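# Place the green block into the blue tray

## Task

Get the green block into the blue tray, paying no attention to any signs near it.

## Robot and tools

Robot: two arms, left_arm and right_arm, each with six joints and a two-finger gripper. The scene frame has its origin at table-top height, halfway between the two nominal base spots, with +z up, +x pointing out over the table and left_arm on the +y side. Arm names do not match image sides. Calibrated bases in scene coordinates: left_arm at (0, +0.231, 0) m, quat_wxyz (+1.000, 0, 0, -0.020); right_arm at (-0.043, -0.314, 0) m, quat_wxyz (+1.000, 0, 0, +0.015).

Frames in results: each arm's end_effector_position (m) and end_effector_quat_wxyz are expressed in that arm's own base frame. Fixed cameras and the table use the scene frame. Printed hand poses can be off by a few cm, more at long reach. The fingers point along the gripper's +z and open and close along its y. The reported position is the point between the pads, roughly 1 cm short of the fingertips.

Joint order, used in every row and every per-joint list: shoulder, elbow, waist, wrist pitch, wrist yaw, wrist roll. Follow this order only. Stated ranges in rad: waist -2.880..2.880, shoulder 0.000..3.142, elbow 0.000..3.019, wrist pitch -1.693..1.571, wrist yaw -1.571..1.571, wrist roll -2.094..2.094. The real end stops may differ by up to 0.084 rad either way.

Row format, shared by all motion tools: one flat list of 14 numbers in [-1, 1] that covers both arms. Numbers 1-6 are left_arm joint offsets and number 7 is left_arm opening. Numbers 8-14 are the same seven for right_arm. Always send all 14, even when only one arm should move. Joint numbers are scaled offsets, not poses. 1.0 equals 2.811 rad for shoulder and waist, 2.53 for elbow, 2.575 for wrist pitch, 8.12 for wrist yaw and 9.528 for wrist roll. Offsets are measured from the arm's Joint targets as they stood when the action or call began, not from the previous row. Sending the same offset again therefore moves the joint further. Sending 0 for all of an arm's joints re-commands its current Joint targets. Opening is absolute: +1 is fully open, -1 is closed. A 0 in that slot is a real command, so to leave a gripper alone, repeat its current command.

execute_actions(actions, cameras): actions is a list of up to 15 actions. Each action is a table of up to 15 rows, one row per 1/30 s control step, and one action lasts 0.5 s. If a table has fewer rows, its last row holds for the remaining steps. An action is refused for both arms if any joint would end up more than 0.084 rad outward beyond its range. If the first action fails this check, or any action is malformed, the whole call is rejected. A joint pushed past its true stop stops there, and the result then says "joint sent to its limit". cameras is a list of names, ["all"] or []. Images come back by default only when actions is empty. An unknown camera name invalidates the call.

move(target, speed, blend, opening_speed, grip_force, blocking, cameras): target is either one 14-number row or a list of up to 15 such rows. Every row is an offset from the same starting Joint targets, not from the row before it. All joints travel in step, so gripper paths are curved. Paths take at least 0.5 s, and anything over 10 s falls short. There is no obstacle avoidance, and joints lag the path. speed is in rad/s for the joint with the farthest to go, 0.01 to 12.57, default 0.5, given as one value or one per target. blend is in rad, one value or one per target. It rounds corners at intermediate targets, and the default 0 stops at each one. opening_speed is the rate of gripper opening change per second on the -1..+1 scale, minimum 0.2. grip_force is the limit per finger pad in N, 10 to 50, one value or one per arm. It persists until changed, and below 50 the fingers close slowly. blocking=false returns after about 0.5 s while the move keeps running. The result has a "move:" line that ends in done, off_target (at rest more than 0.035 rad from target), moving, held or fault. limits=held means some steps were withheld.

wait(seconds 0-10, cameras): lets the scene run with the last commands held. A running move continues, and the wait returns early if the move finishes. stop(cameras): brakes a running move. This needs room, more so after a fast move. zoom_image(camera, region): camera is one of cam_high, cam_low, cam_over, cam_left_wrist, cam_right_wrist. region is [x0, y0, x1, y1] in image pixels with the origin at the top left, at most 504 wide and 504 high, taken from the newest image. finished_scene(scene=1): ends the scene permanently.

Results: Joint positions and Joint velocities give one block per arm in joint order (rad, rad/s), followed by the finger-pad gap in m (0.094 when fully open). Joint targets are the base that the next offsets count from. "within noise" means the arm is still. grip_measured uses the opening scale. It reads up to 2.5 mm wide when empty and somewhat narrower than the part under a firm grip. "joint command not followed" means the clearance check changed targets. Joint torques follow joint order, and numbers 2 and 4 wrap at ±28 N m. Calls that run actions also list joint positions at some steps. Cameras are all 896x504.

Motion limits: each target stays within a fixed lead of the measured angle (0.716 rad for shoulder and waist, 0.645 elbow, 0.69 wrist pitch, 1.84 wrist yaw, 3.24 wrist roll). Targets that would move the gripper more than 110 mm are scaled back. Large changes need several actions. To end a push, command the targets back past the measured positions.

Avoid: arms touching or pressing each other, including a gripper closing on the other arm's fingers. Also avoid knocking the block or tray off the table, dropping things from height, releasing a part that is still moving, fast impacts and hard pushes. Don't hold loads, stretched poses or pushes against stops for long. Motors warn at 85 °C, and at 100 °C that arm goes limp for 30-60 s or more. Close gently on anything fragile. To release, command an opening well above grip_measured. The result must still hold after the robot lets go.

Each tool is called after "Emit:" as a command line: name --argument value for each argument, lists and objects as JSON in quotes; but a table of rows of numbers goes row by row, as --pt "numbers of a row", without its own name.

## Session

Emit:
execute_actions --actions '[]'

Scene clock: 0.00 s.
left_arm: end_effector_position=(+0.4619, -0.5603, +0.2606) grip_measured=+1.000 end_effector_quat_wxyz=(+0.561, +0.353, +0.676, -0.321) | right_arm: end_effector_position=(+0.4737, -0.3680, +0.3235) grip_measured=+1.000 end_effector_quat_wxyz=(+0.471, +0.291, +0.814, +0.175)
Joint names: [shoulder, elbow, waist, wrist pitch, wrist yaw, wrist roll]
Joint positions: left_arm=[1.739 1.215 -0.844 0.357 0.155 -0.014 0.094] | right_arm=[1.485 1.34 -0.853 -0.575 -0.722 0.173 0.094]
Joint velocities: within noise
Joint torques (N m): no reading
Motor temperatures (°C): left_arm=[23 25 21 29 28 25 30] | right_arm=[24 23 29 26 26 25 26]
Heat: left arm: hottest gripper 30 °C; right arm: hottest waist 29 °C.
Joint targets: left_arm=[1.748 1.237 -0.844 0.360 0.155 -0.014] | right_arm=[1.483 1.369 -0.853 -0.571 -0.722 0.173]
Tool commands: left_gripper/opening=+1.0 right_gripper/opening=+1.0

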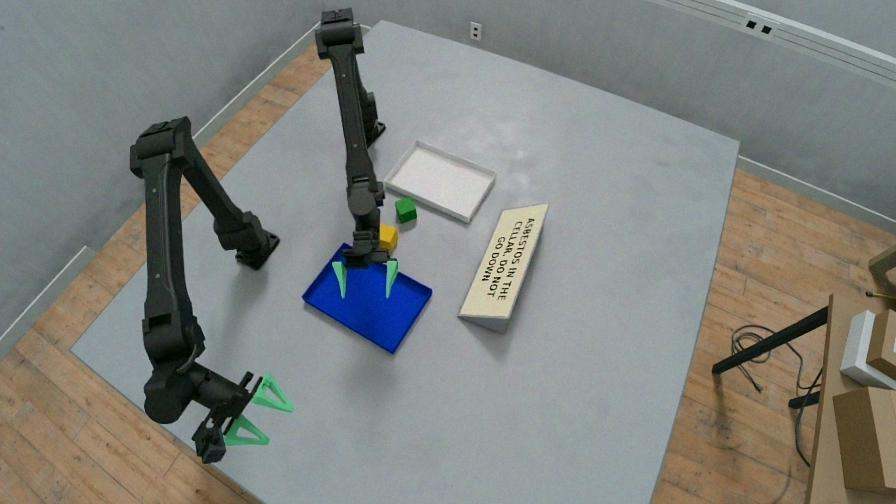

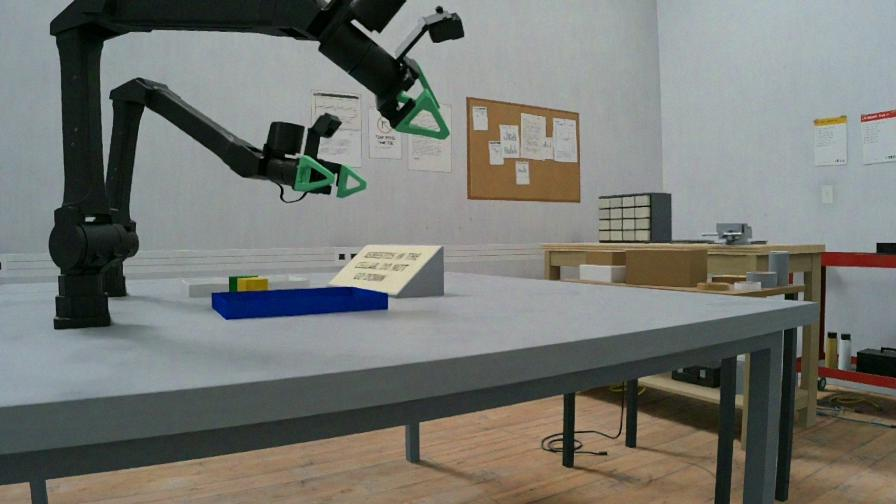

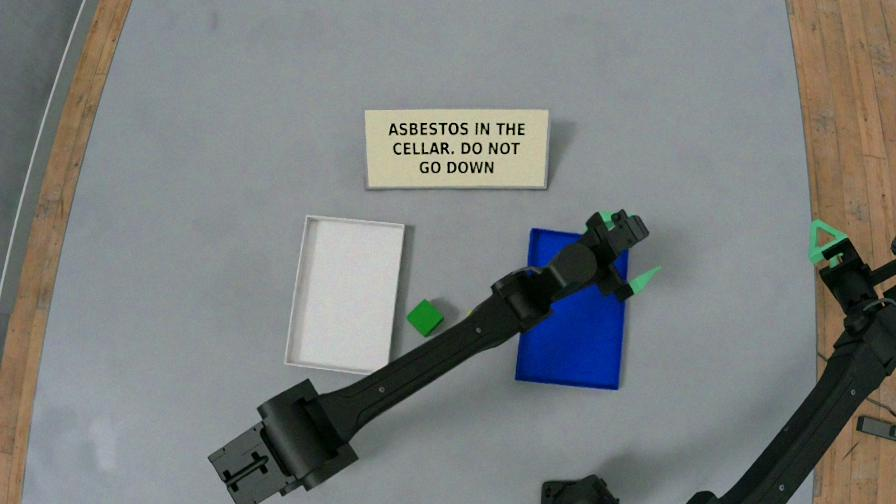

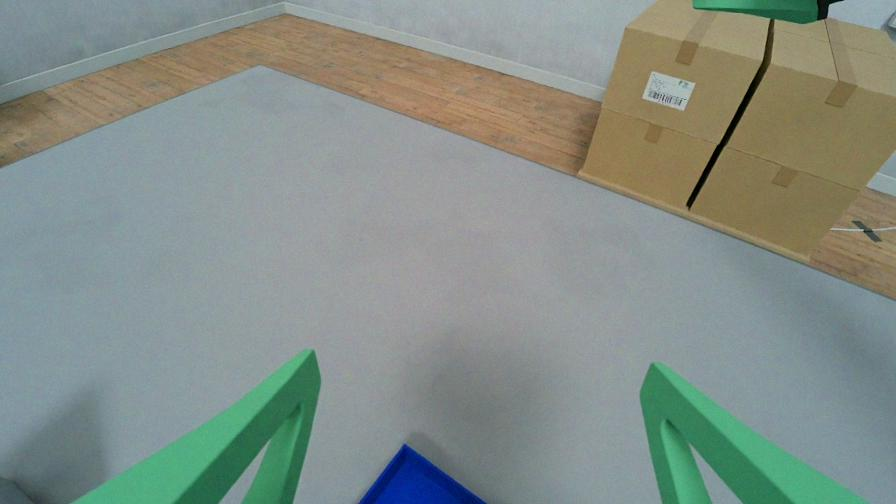

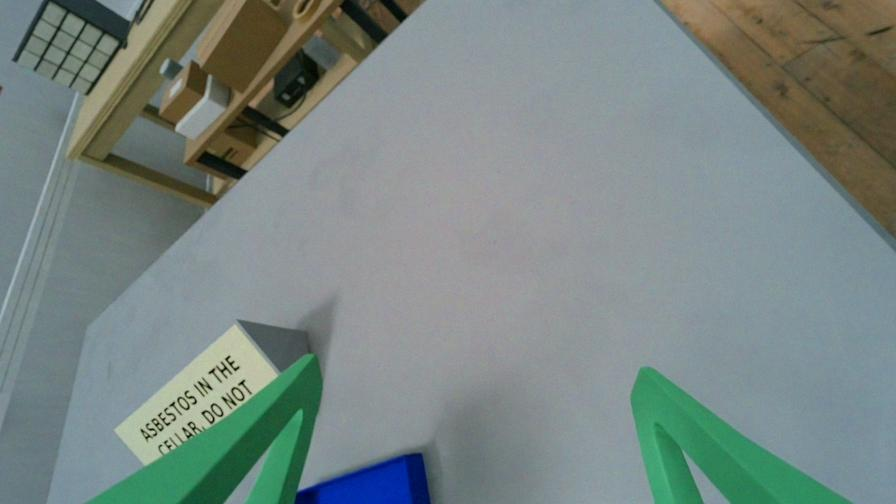

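Emit:
move --target '[-0.144,0.0253,0.0736,-0.733,-0.0191,0.017,1,0,0,0,0,0,0,1]' --speed 1.2 --cameras '["cam_over","cam_left_wrist","cam_high"]'

Scene clock: 47.57 s.
left_arm: end_effector_position=(+0.2954, -0.2262, +0.2312) grip_measured=+1.000 end_effector_quat_wxyz=(-0.021, +0.381, +0.924, +0.004) | right_arm: end_effector_position=(+0.4737, -0.3680, +0.3235) grip_measured=+1.000 end_effector_quat_wxyz=(+0.471, +0.291, +0.814, +0.175)
Joint names: [shoulder, elbow, waist, wrist pitch, wrist yaw, wrist roll]
Joint positions: left_arm=[1.343 1.249 -0.651 -1.519 0.004 0.131 0.094] | right_arm=[1.485 1.34 -0.853 -0.575 -0.722 0.173 0.094]
Joint torques (N m): left_arm=[-8.18 15.58 0.15 0.1 -0.14 0.09] | right_arm=[-12.28 12.4 1.85 2.1 -0.25 -0.14]
Motor temperatures (°C): left_arm=[26 29 21 29 27 25 29] | right_arm=[26 31 28 25 25 25 25]
Heat: left arm: hottest elbow 29 °C; right arm: hottest elbow 31 °C.
Joint targets: left_arm=[1.343 1.301 -0.637 -1.527 0.000 0.148] | right_arm=[1.483 1.369 -0.853 -0.571 -0.722 0.173]
move: off_target (left_arm); left_arm: the elbow is farthest, 0.052 rad from its target
Images, in order (width x height): cam_high 896x504, cam_over 896x504, cam_left_wrist 896x504.

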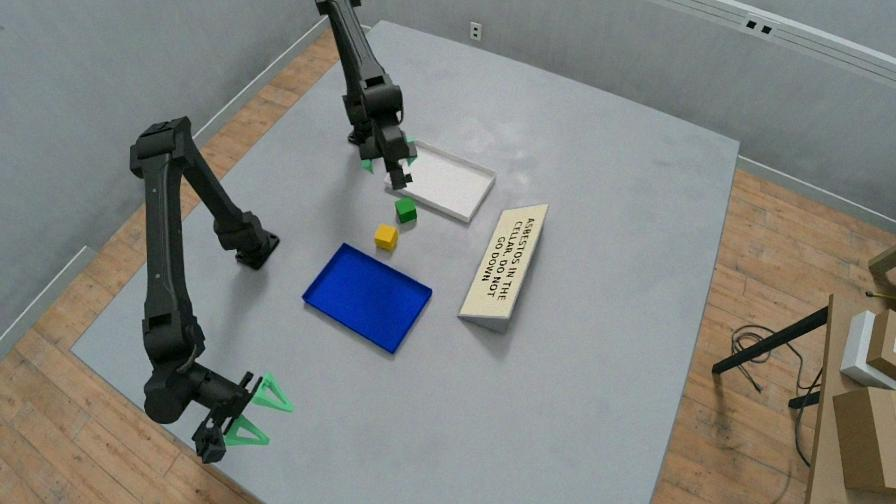

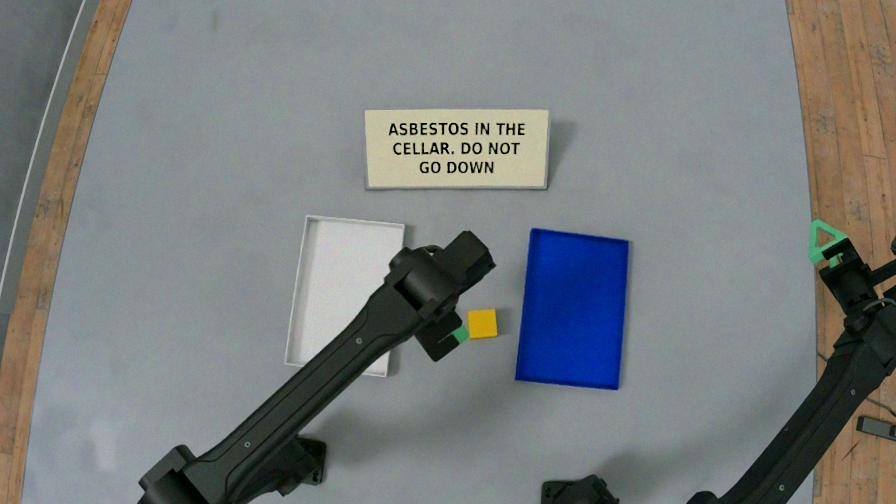

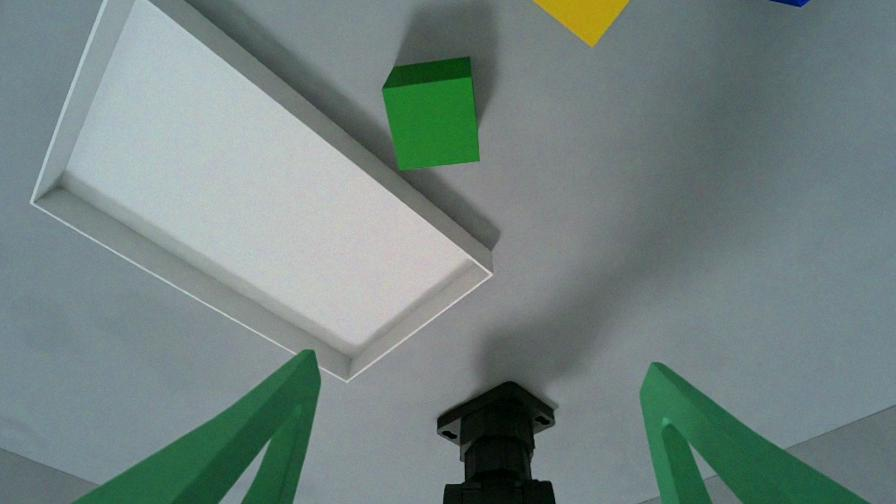

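Emit:
move --target '[0.0374,-0.0901,0.006,0.1445,0,-0.005,1,0,0,0,0,0,0,1]' --cameras '["cam_left_wrist","cam_over","cam_low"]'

Scene clock: 67.93 s.
left_arm: end_effector_position=(+0.3291, -0.2439, +0.1353) grip_measured=+1.000 end_effector_quat_wxyz=(+0.025, +0.368, +0.930, -0.008) | right_arm: end_effector_position=(+0.4737, -0.3680, +0.3235) grip_measured=+1.000 end_effector_quat_wxyz=(+0.471, +0.291, +0.814, +0.175)
Joint names: [shoulder, elbow, waist, wrist pitch, wrist yaw, wrist roll]
Joint positions: left_arm=[1.436 1.083 -0.635 -1.165 0.003 0.118 0.094] | right_arm=[1.485 1.34 -0.853 -0.575 -0.722 0.173 0.094]
Joint torques (N m): left_arm=[-8.23 9.31 0.21 1.05 -0.15 -0.19] | right_arm=[-12.28 12.37 1.73 2.09 -0.25 -0.15]
Heat: left arm: hottest elbow 30 °C; right arm: hottest elbow 33 °C.
Joint targets: left_arm=[1.448 1.073 -0.620 -1.156 0.000 0.101] | right_arm=[1.483 1.369 -0.853 -0.571 -0.722 0.173]
move: done
Images, in order (width x height): cam_low 896x504, cam_over 896x504, cam_left_wrist 896x504.

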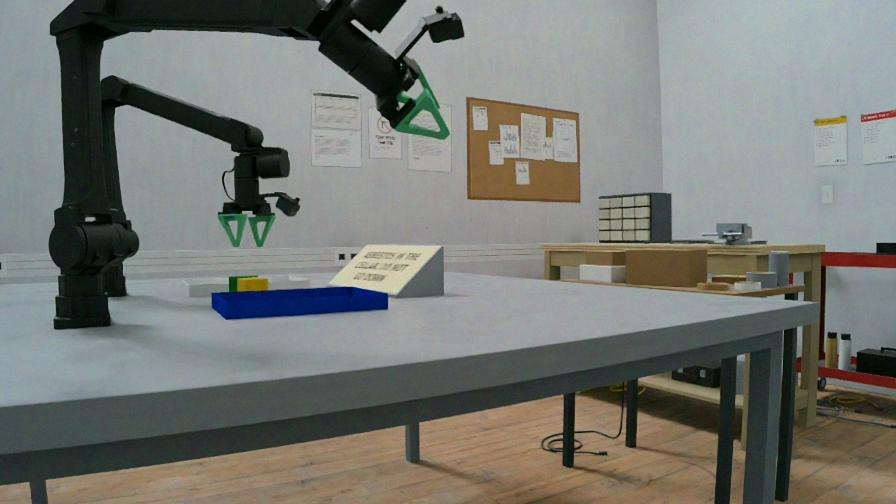

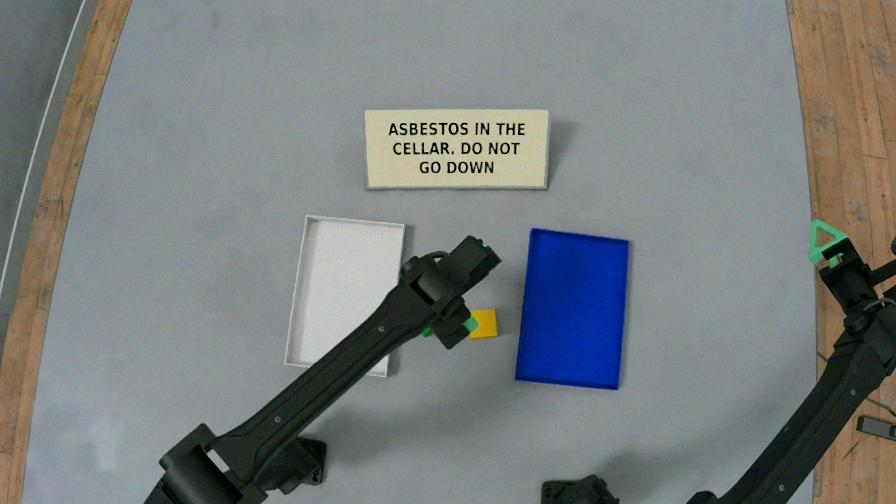

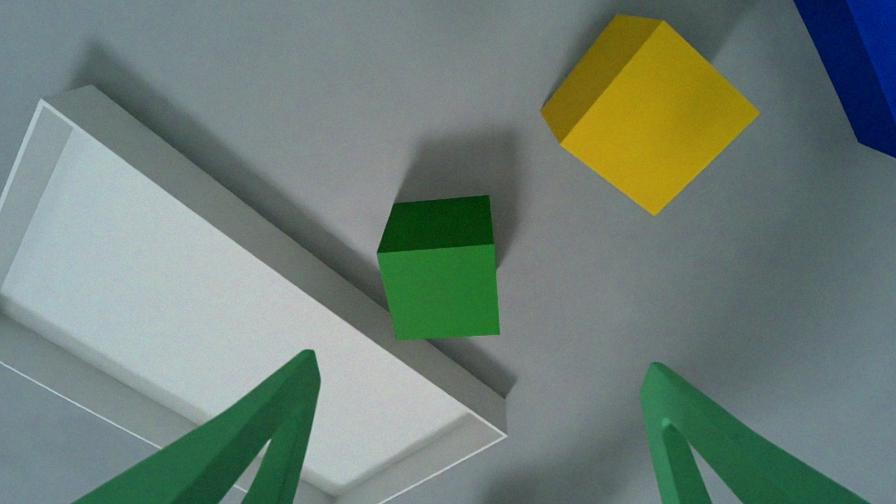

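Emit:
move --target '[0.0196,-0.0336,0.01,0.0342,0,0,1,0,0,0,0,0,0,1]' --cameras '["cam_left_wrist","cam_over","cam_low"]'

Emit:
zoom_image --camera "cam_low" --region '[160, 180, 340, 320]'

Scene clock: 97.43 s.
left_arm: end_effector_position=(+0.3237, -0.2258, +0.0826) grip_measured=+1.000 end_effector_quat_wxyz=(-0.003, +0.354, +0.935, -0.001) | right_arm: end_effector_position=(+0.4737, -0.3680, +0.3235) grip_measured=+1.000 end_effector_quat_wxyz=(+0.471, +0.291, +0.814, +0.175)
Joint names: [shoulder, elbow, waist, wrist pitch, wrist yaw, wrist roll]
Joint positions: left_arm=[1.494 0.995 -0.606 -1.077 0.003 0.117 0.094] | right_arm=[1.485 1.34 -0.853 -0.575 -0.722 0.173 0.094]
Joint torques (N m): left_arm=[-8.53 8.72 0.09 0.95 -0.13 -0.21] | right_arm=[-12.34 12.36 1.73 2.09 -0.26 -0.14]
Heat: left arm: hottest elbow 30 °C; right arm: hottest elbow 34 °C.
Joint targets: left_arm=[1.503 0.988 -0.592 -1.067 0.000 0.101] | right_arm=[1.483 1.369 -0.853 -0.571 -0.722 0.173]
move: done
Images, in order (width x height): cam_low 896x504, cam_over 896x504, cam_left_wrist 896x504.

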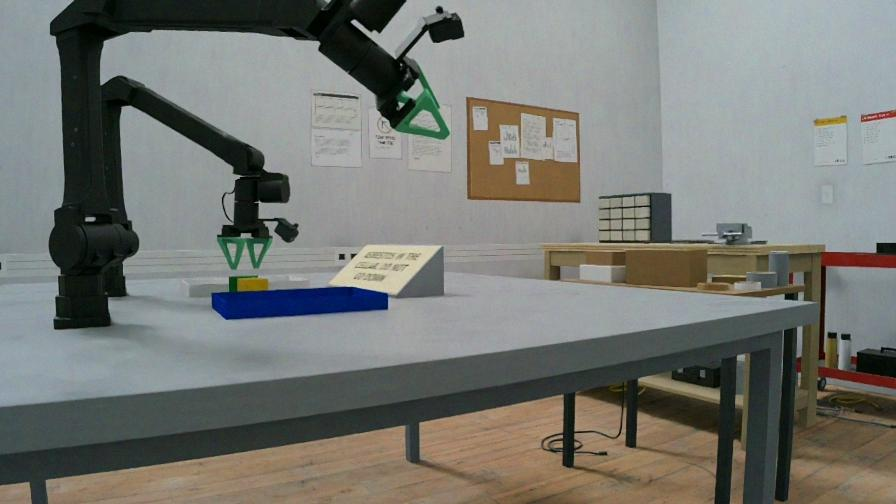

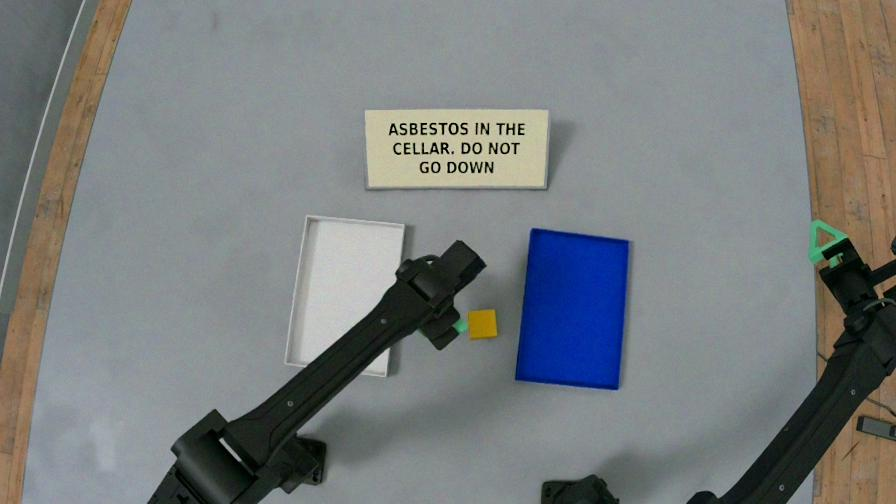

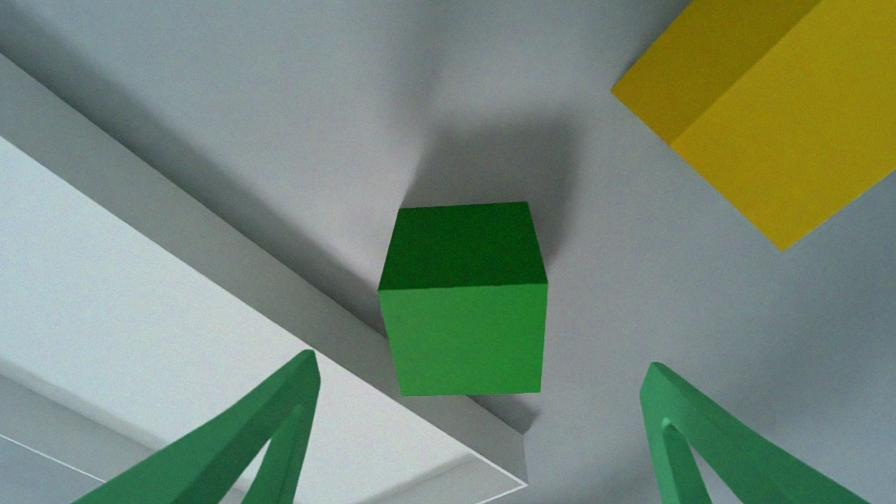

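Scaled by 2.800 from the camera's 896x504 image, which has a finer 1280x720 frame.

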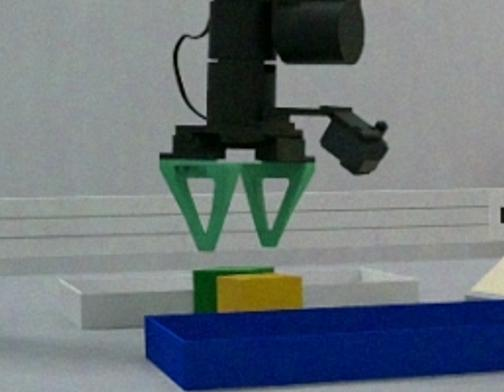

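Emit:
move --target '[0.0281,-0.0245,0.0028,0.0567,0,0,0.36,0,0,0,0,0,0,1]' --speed 0.12 --cameras '["cam_left_wrist","cam_low"]'

Emit:
zoom_image --camera "cam_low" --region '[160, 180, 340, 320]'

Scene clock: 121.10 s.
left_arm: end_effector_position=(+0.3292, -0.2264, +0.0375) grip_measured=+0.361 end_effector_quat_wxyz=(+0.006, +0.351, +0.936, -0.003) | right_arm: end_effector_position=(+0.4737, -0.3680, +0.3235) grip_measured=+1.000 end_effector_quat_wxyz=(+0.471, +0.291, +0.814, +0.175)
Joint names: [shoulder, elbow, waist, wrist pitch, wrist yaw, wrist roll]
Joint positions: left_arm=[1.564 0.937 -0.6 -0.931 0.003 0.117 0.064] | right_arm=[1.485 1.34 -0.853 -0.575 -0.722 0.173 0.094]
Joint torques (N m): left_arm=[-8.23 7.68 0.26 1.05 -0.12 -0.2] | right_arm=[-12.28 12.38 1.67 2.1 -0.26 -0.15]
Heat: left arm: hottest elbow 28 °C; right arm: hottest elbow 35 °C.
Joint targets: left_arm=[1.582 0.926 -0.584 -0.922 0.000 0.101] | right_arm=[1.483 1.369 -0.853 -0.571 -0.722 0.173]
move: done
Images, in order (width x height): cam_low 896x504, cam_left_wrist 896x504.

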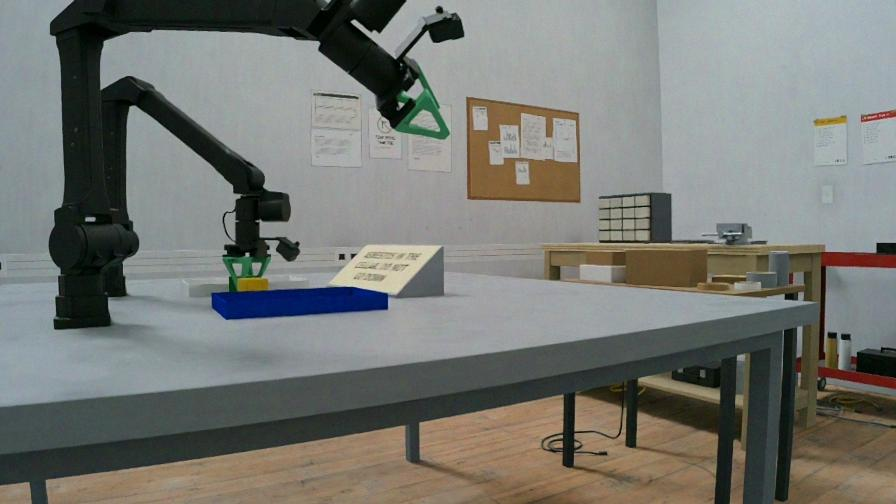

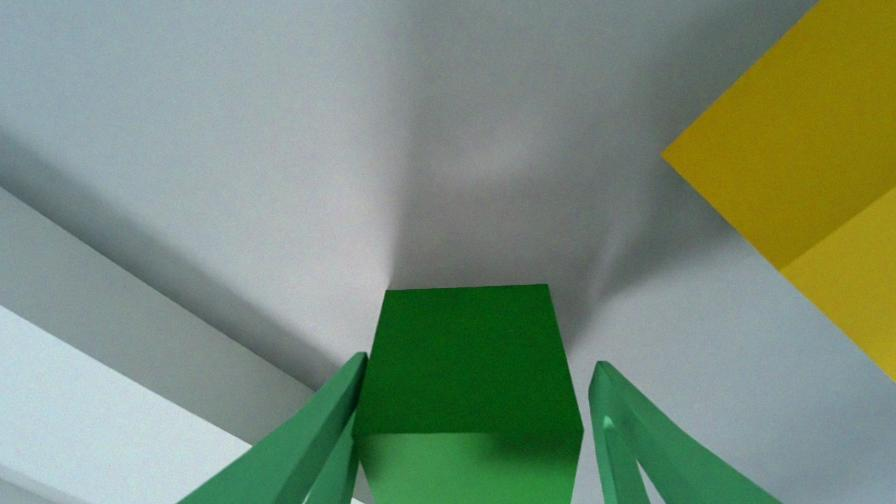

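Scaled by 2.800 from the camera's 896x504 image, which has a finer 1280x720 frame.

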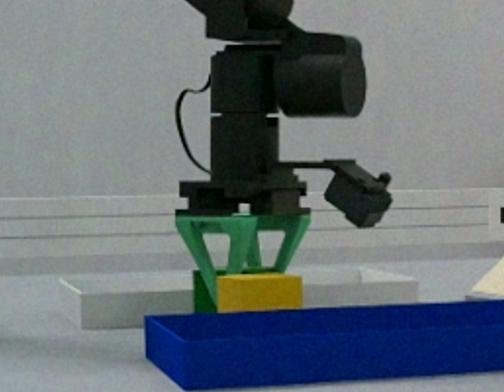

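Emit:
move --pt "-0.0089 -0.0111 0 0.0047 0 0 0.36 0 0 0 0 0 0 1" --pt "-0.0089 -0.0111 0 0.0047 0 0 -0.25 0 0 0 0 0 0 1" --speed 0.1 --opening_speed 0.4 --cameras '["cam_left_wrist"]'

Scene clock: 139.07 s.
left_arm: end_effector_position=(+0.3212, -0.2203, +0.0291) grip_measured=+0.055 end_effector_quat_wxyz=(-0.001, +0.350, +0.937, -0.001) | right_arm: end_effector_position=(+0.4737, -0.3680, +0.3235) grip_measured=+1.000 end_effector_quat_wxyz=(+0.471, +0.291, +0.814, +0.175)
Joint names: [shoulder, elbow, waist, wrist pitch, wrist yaw, wrist roll]
Joint positions: left_arm=[1.564 0.909 -0.599 -0.918 0.003 0.116 0.05] | right_arm=[1.485 1.34 -0.853 -0.575 -0.722 0.173 0.094]
Joint torques (N m): left_arm=[-9.88 7.46 0.32 0.92 -0.11 -0.2] | right_arm=[-12.45 12.4 1.67 2.1 -0.26 -0.14]
Heat: left arm: hottest elbow 28 °C; right arm: hottest elbow 35 °C.
Joint targets: left_arm=[1.557 0.898 -0.584 -0.909 0.000 0.101] | right_arm=[1.483 1.369 -0.853 -0.571 -0.722 0.173]
move: done
Images, in order (width x height): cam_left_wrist 896x504.

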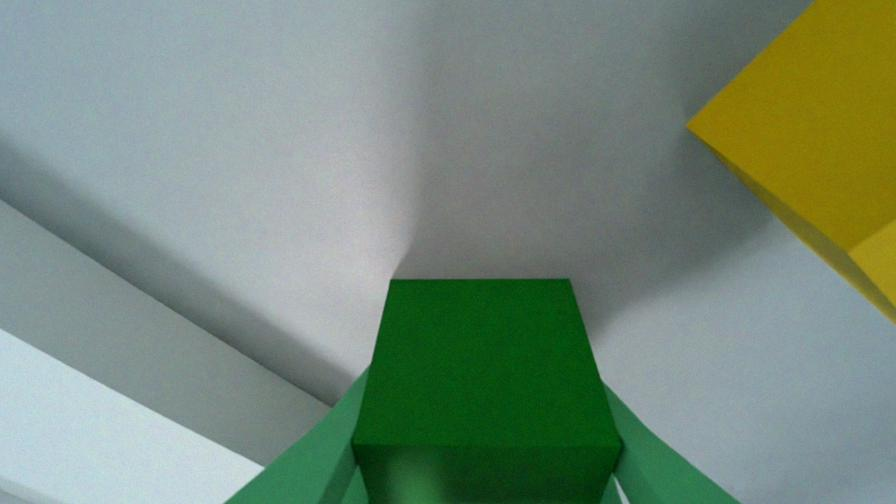

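Emit:
move --pt "-0.0523 0.0897 0 -0.1464 0 0 -0.25 0 0 0 0 0 0 1" --pt "0.1683 0.3648 -0.1363 -0.1759 0 0 -0.25 0 0 0 0 0 0 1" --pt "0.18 0.3194 -0.1363 -0.1181 0 0 -0.25 0 0 0 0 0 0 1" --speed 0.5 --blend '[0.08,0.08,0]' --cameras '["cam_left_wrist","cam_over","cam_low"]'

Scene clock: 163.00 s.
left_arm: end_effector_position=(+0.3531, -0.5103, +0.0627) grip_measured=+0.055 end_effector_quat_wxyz=(+0.006, +0.514, +0.858, -0.004) | right_arm: end_effector_position=(+0.4737, -0.3680, +0.3235) grip_measured=+1.000 end_effector_quat_wxyz=(+0.471, +0.291, +0.814, +0.175)
Joint names: [shoulder, elbow, waist, wrist pitch, wrist yaw, wrist roll]
Joint positions: left_arm=[2.048 1.714 -0.964 -1.223 0.002 0.116 0.05] | right_arm=[1.485 1.34 -0.853 -0.575 -0.722 0.173 0.094]
Joint torques (N m): left_arm=[-16.38 9.43 -1.38 1.02 -0.08 -0.19] | right_arm=[-12.28 12.41 1.73 2.09 -0.26 -0.15]
Motor temperatures (°C): left_arm=[25 28 21 27 26 24 28] | right_arm=[26 36 28 24 23 23 24]
Heat: left arm: hottest elbow 28 °C; right arm: hottest elbow 36 °C.
Joint targets: left_arm=[2.063 1.706 -0.967 -1.214 0.000 0.101] | right_arm=[1.483 1.369 -0.853 -0.571 -0.722 0.173]
move: done; blend cut to 0.0744 rad at target 2
Images, in order (width x height): cam_low 896x504, cam_over 896x504, cam_left_wrist 896x504.

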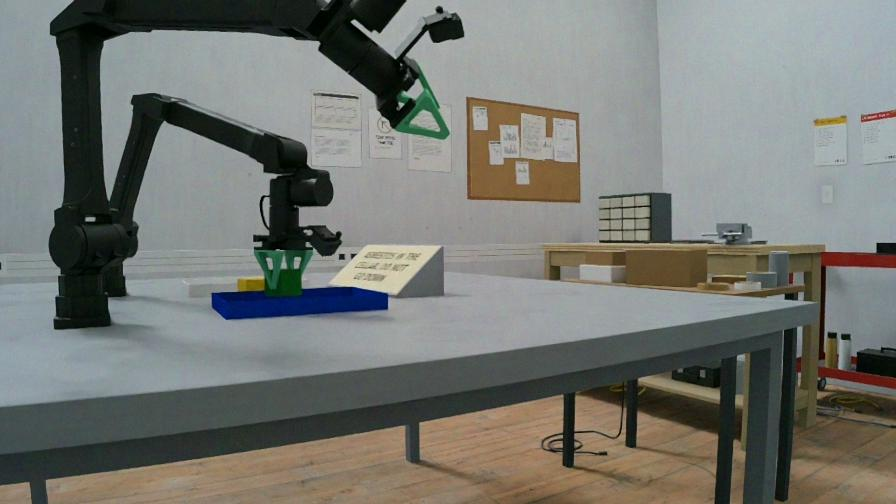

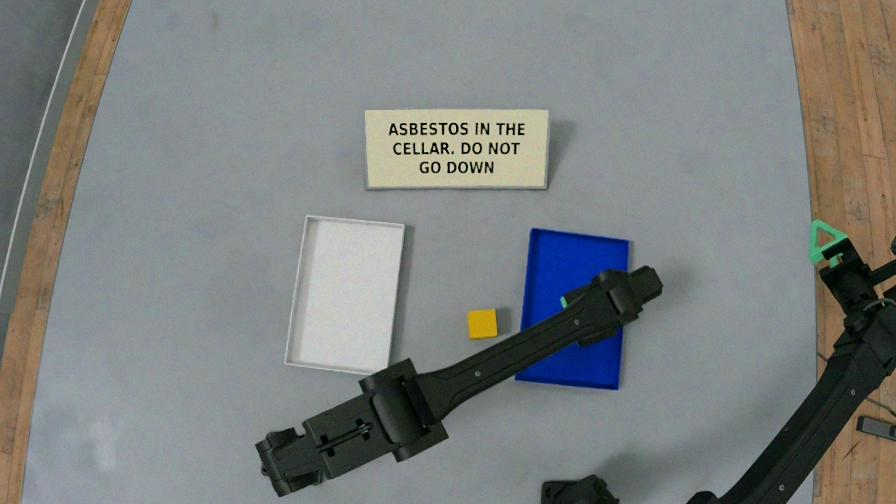

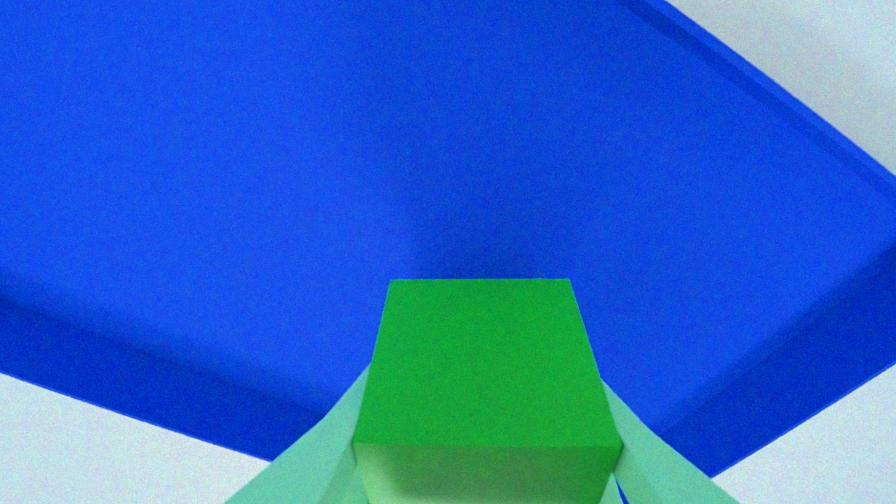

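Emit:
move --target '[0.0335,0.0253,0.0142,0.0117,0,0,-0.25,0,0,0,0,0,0,1]' --speed 0.12 --cameras '["cam_left_wrist","cam_low"]'

Emit:
zoom_image --camera "cam_low" --region '[200, 200, 400, 340]'

Scene clock: 177.83 s.
left_arm: end_effector_position=(+0.3669, -0.5119, +0.0359) grip_measured=+0.054 end_effector_quat_wxyz=(+0.002, +0.507, +0.862, -0.002) | right_arm: end_effector_position=(+0.4737, -0.3680, +0.3235) grip_measured=+1.000 end_effector_quat_wxyz=(+0.471, +0.291, +0.814, +0.175)
Joint names: [shoulder, elbow, waist, wrist pitch, wrist yaw, wrist roll]
Joint positions: left_arm=[2.104 1.733 -0.948 -1.196 0.002 0.115 0.05] | right_arm=[1.485 1.34 -0.853 -0.575 -0.722 0.173 0.094]
Joint torques (N m): left_arm=[-14.27 13.45 0.67 1.09 -0.09 -0.18] | right_arm=[-12.34 12.38 1.79 2.1 -0.26 -0.14]
Heat: left arm: hottest elbow 28 °C; right arm: hottest elbow 36 °C.
Joint targets: left_arm=[2.157 1.770 -0.927 -1.183 0.000 0.101] | right_arm=[1.483 1.369 -0.853 -0.571 -0.722 0.173]
move: off_target (left_arm); left_arm: the shoulder is farthest, 0.054 rad from its target
Images, in order (width x height): cam_low 896x504, cam_left_wrist 896x504.

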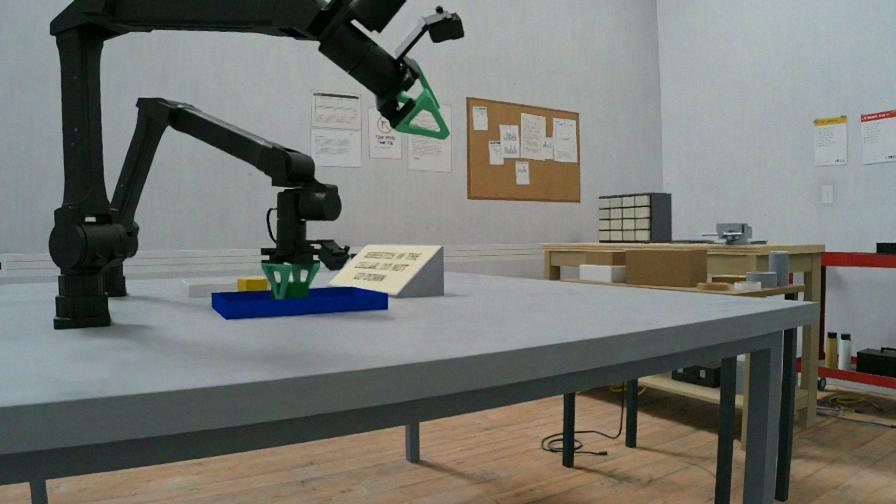

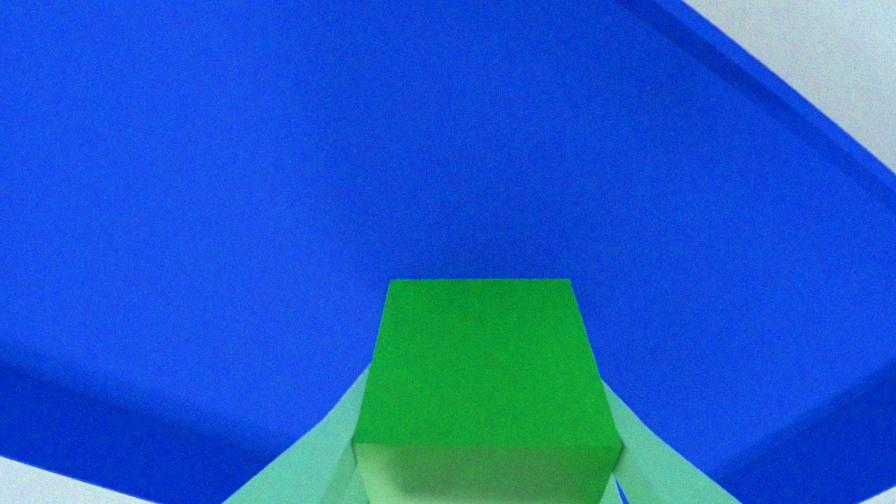

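Scaled by 2.520 from the camera's 896x504 image, which has a finer 1280x720 frame.

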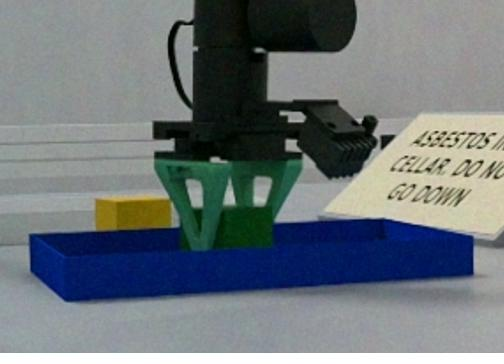

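Emit:
move --pt "-0.016 -0.0126 -0.0022 -0.0035 0 0 -0.25 0 0 0 0 0 0 1" --pt "-0.016 -0.0126 -0.0022 -0.0035 0 0 0.5 0 0 0 0 0 0 1" --pt "-0.0345 0.0826 -0.0022 -0.119 0 0 0.5 0 0 0 0 0 0 1" --speed 0.25 --opening_speed 0.5 --cameras '["cam_left_wrist","cam_low"]'

Scene clock: 198.07 s.
left_arm: end_effector_position=(+0.3657, -0.5104, +0.1343) grip_measured=+0.499 end_effector_quat_wxyz=(-0.020, +0.507, +0.862, +0.008) | right_arm: end_effector_position=(+0.4737, -0.3680, +0.3235) grip_measured=+1.000 end_effector_quat_wxyz=(+0.471, +0.291, +0.814, +0.175)
Joint names: [shoulder, elbow, waist, wrist pitch, wrist yaw, wrist roll]
Joint positions: left_arm=[2.061 1.929 -0.948 -1.482 0.002 0.115 0.07] | right_arm=[1.485 1.34 -0.853 -0.575 -0.722 0.173 0.094]
Joint torques (N m): left_arm=[-18.02 15.31 0.09 0.14 -0.08 -0.19] | right_arm=[-12.4 12.4 1.73 2.07 -0.25 -0.15]
Heat: left arm: hottest elbow 30 °C; right arm: hottest elbow 36 °C.
Joint targets: left_arm=[2.060 1.979 -0.933 -1.490 0.000 0.101] | right_arm=[1.483 1.369 -0.853 -0.571 -0.722 0.173]
move: off_target (left_arm); left_arm: the elbow is farthest, 0.050 rad from its target
Images, in order (width x height): cam_low 896x504, cam_left_wrist 896x504.

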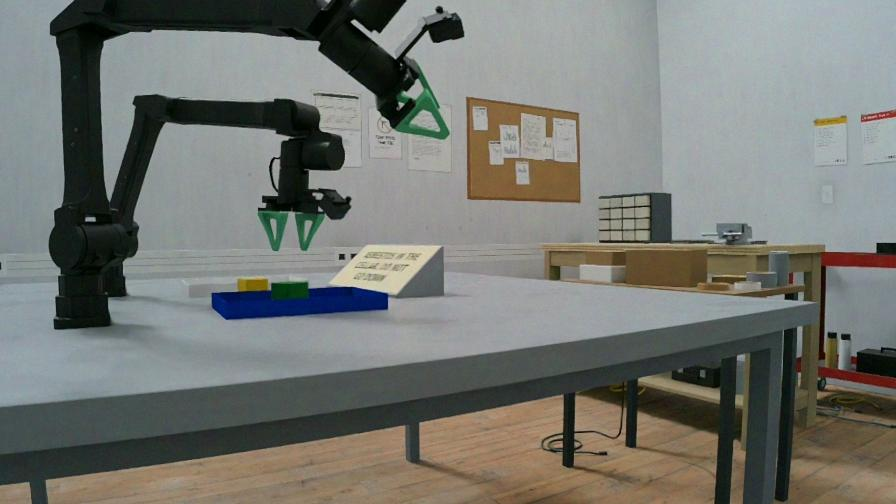

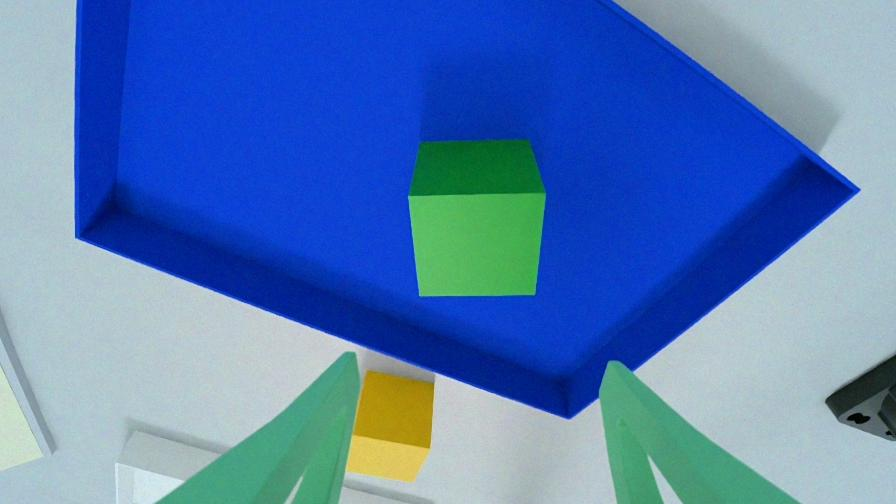

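Emit:
finished_scene

The scene is finished: the task was done.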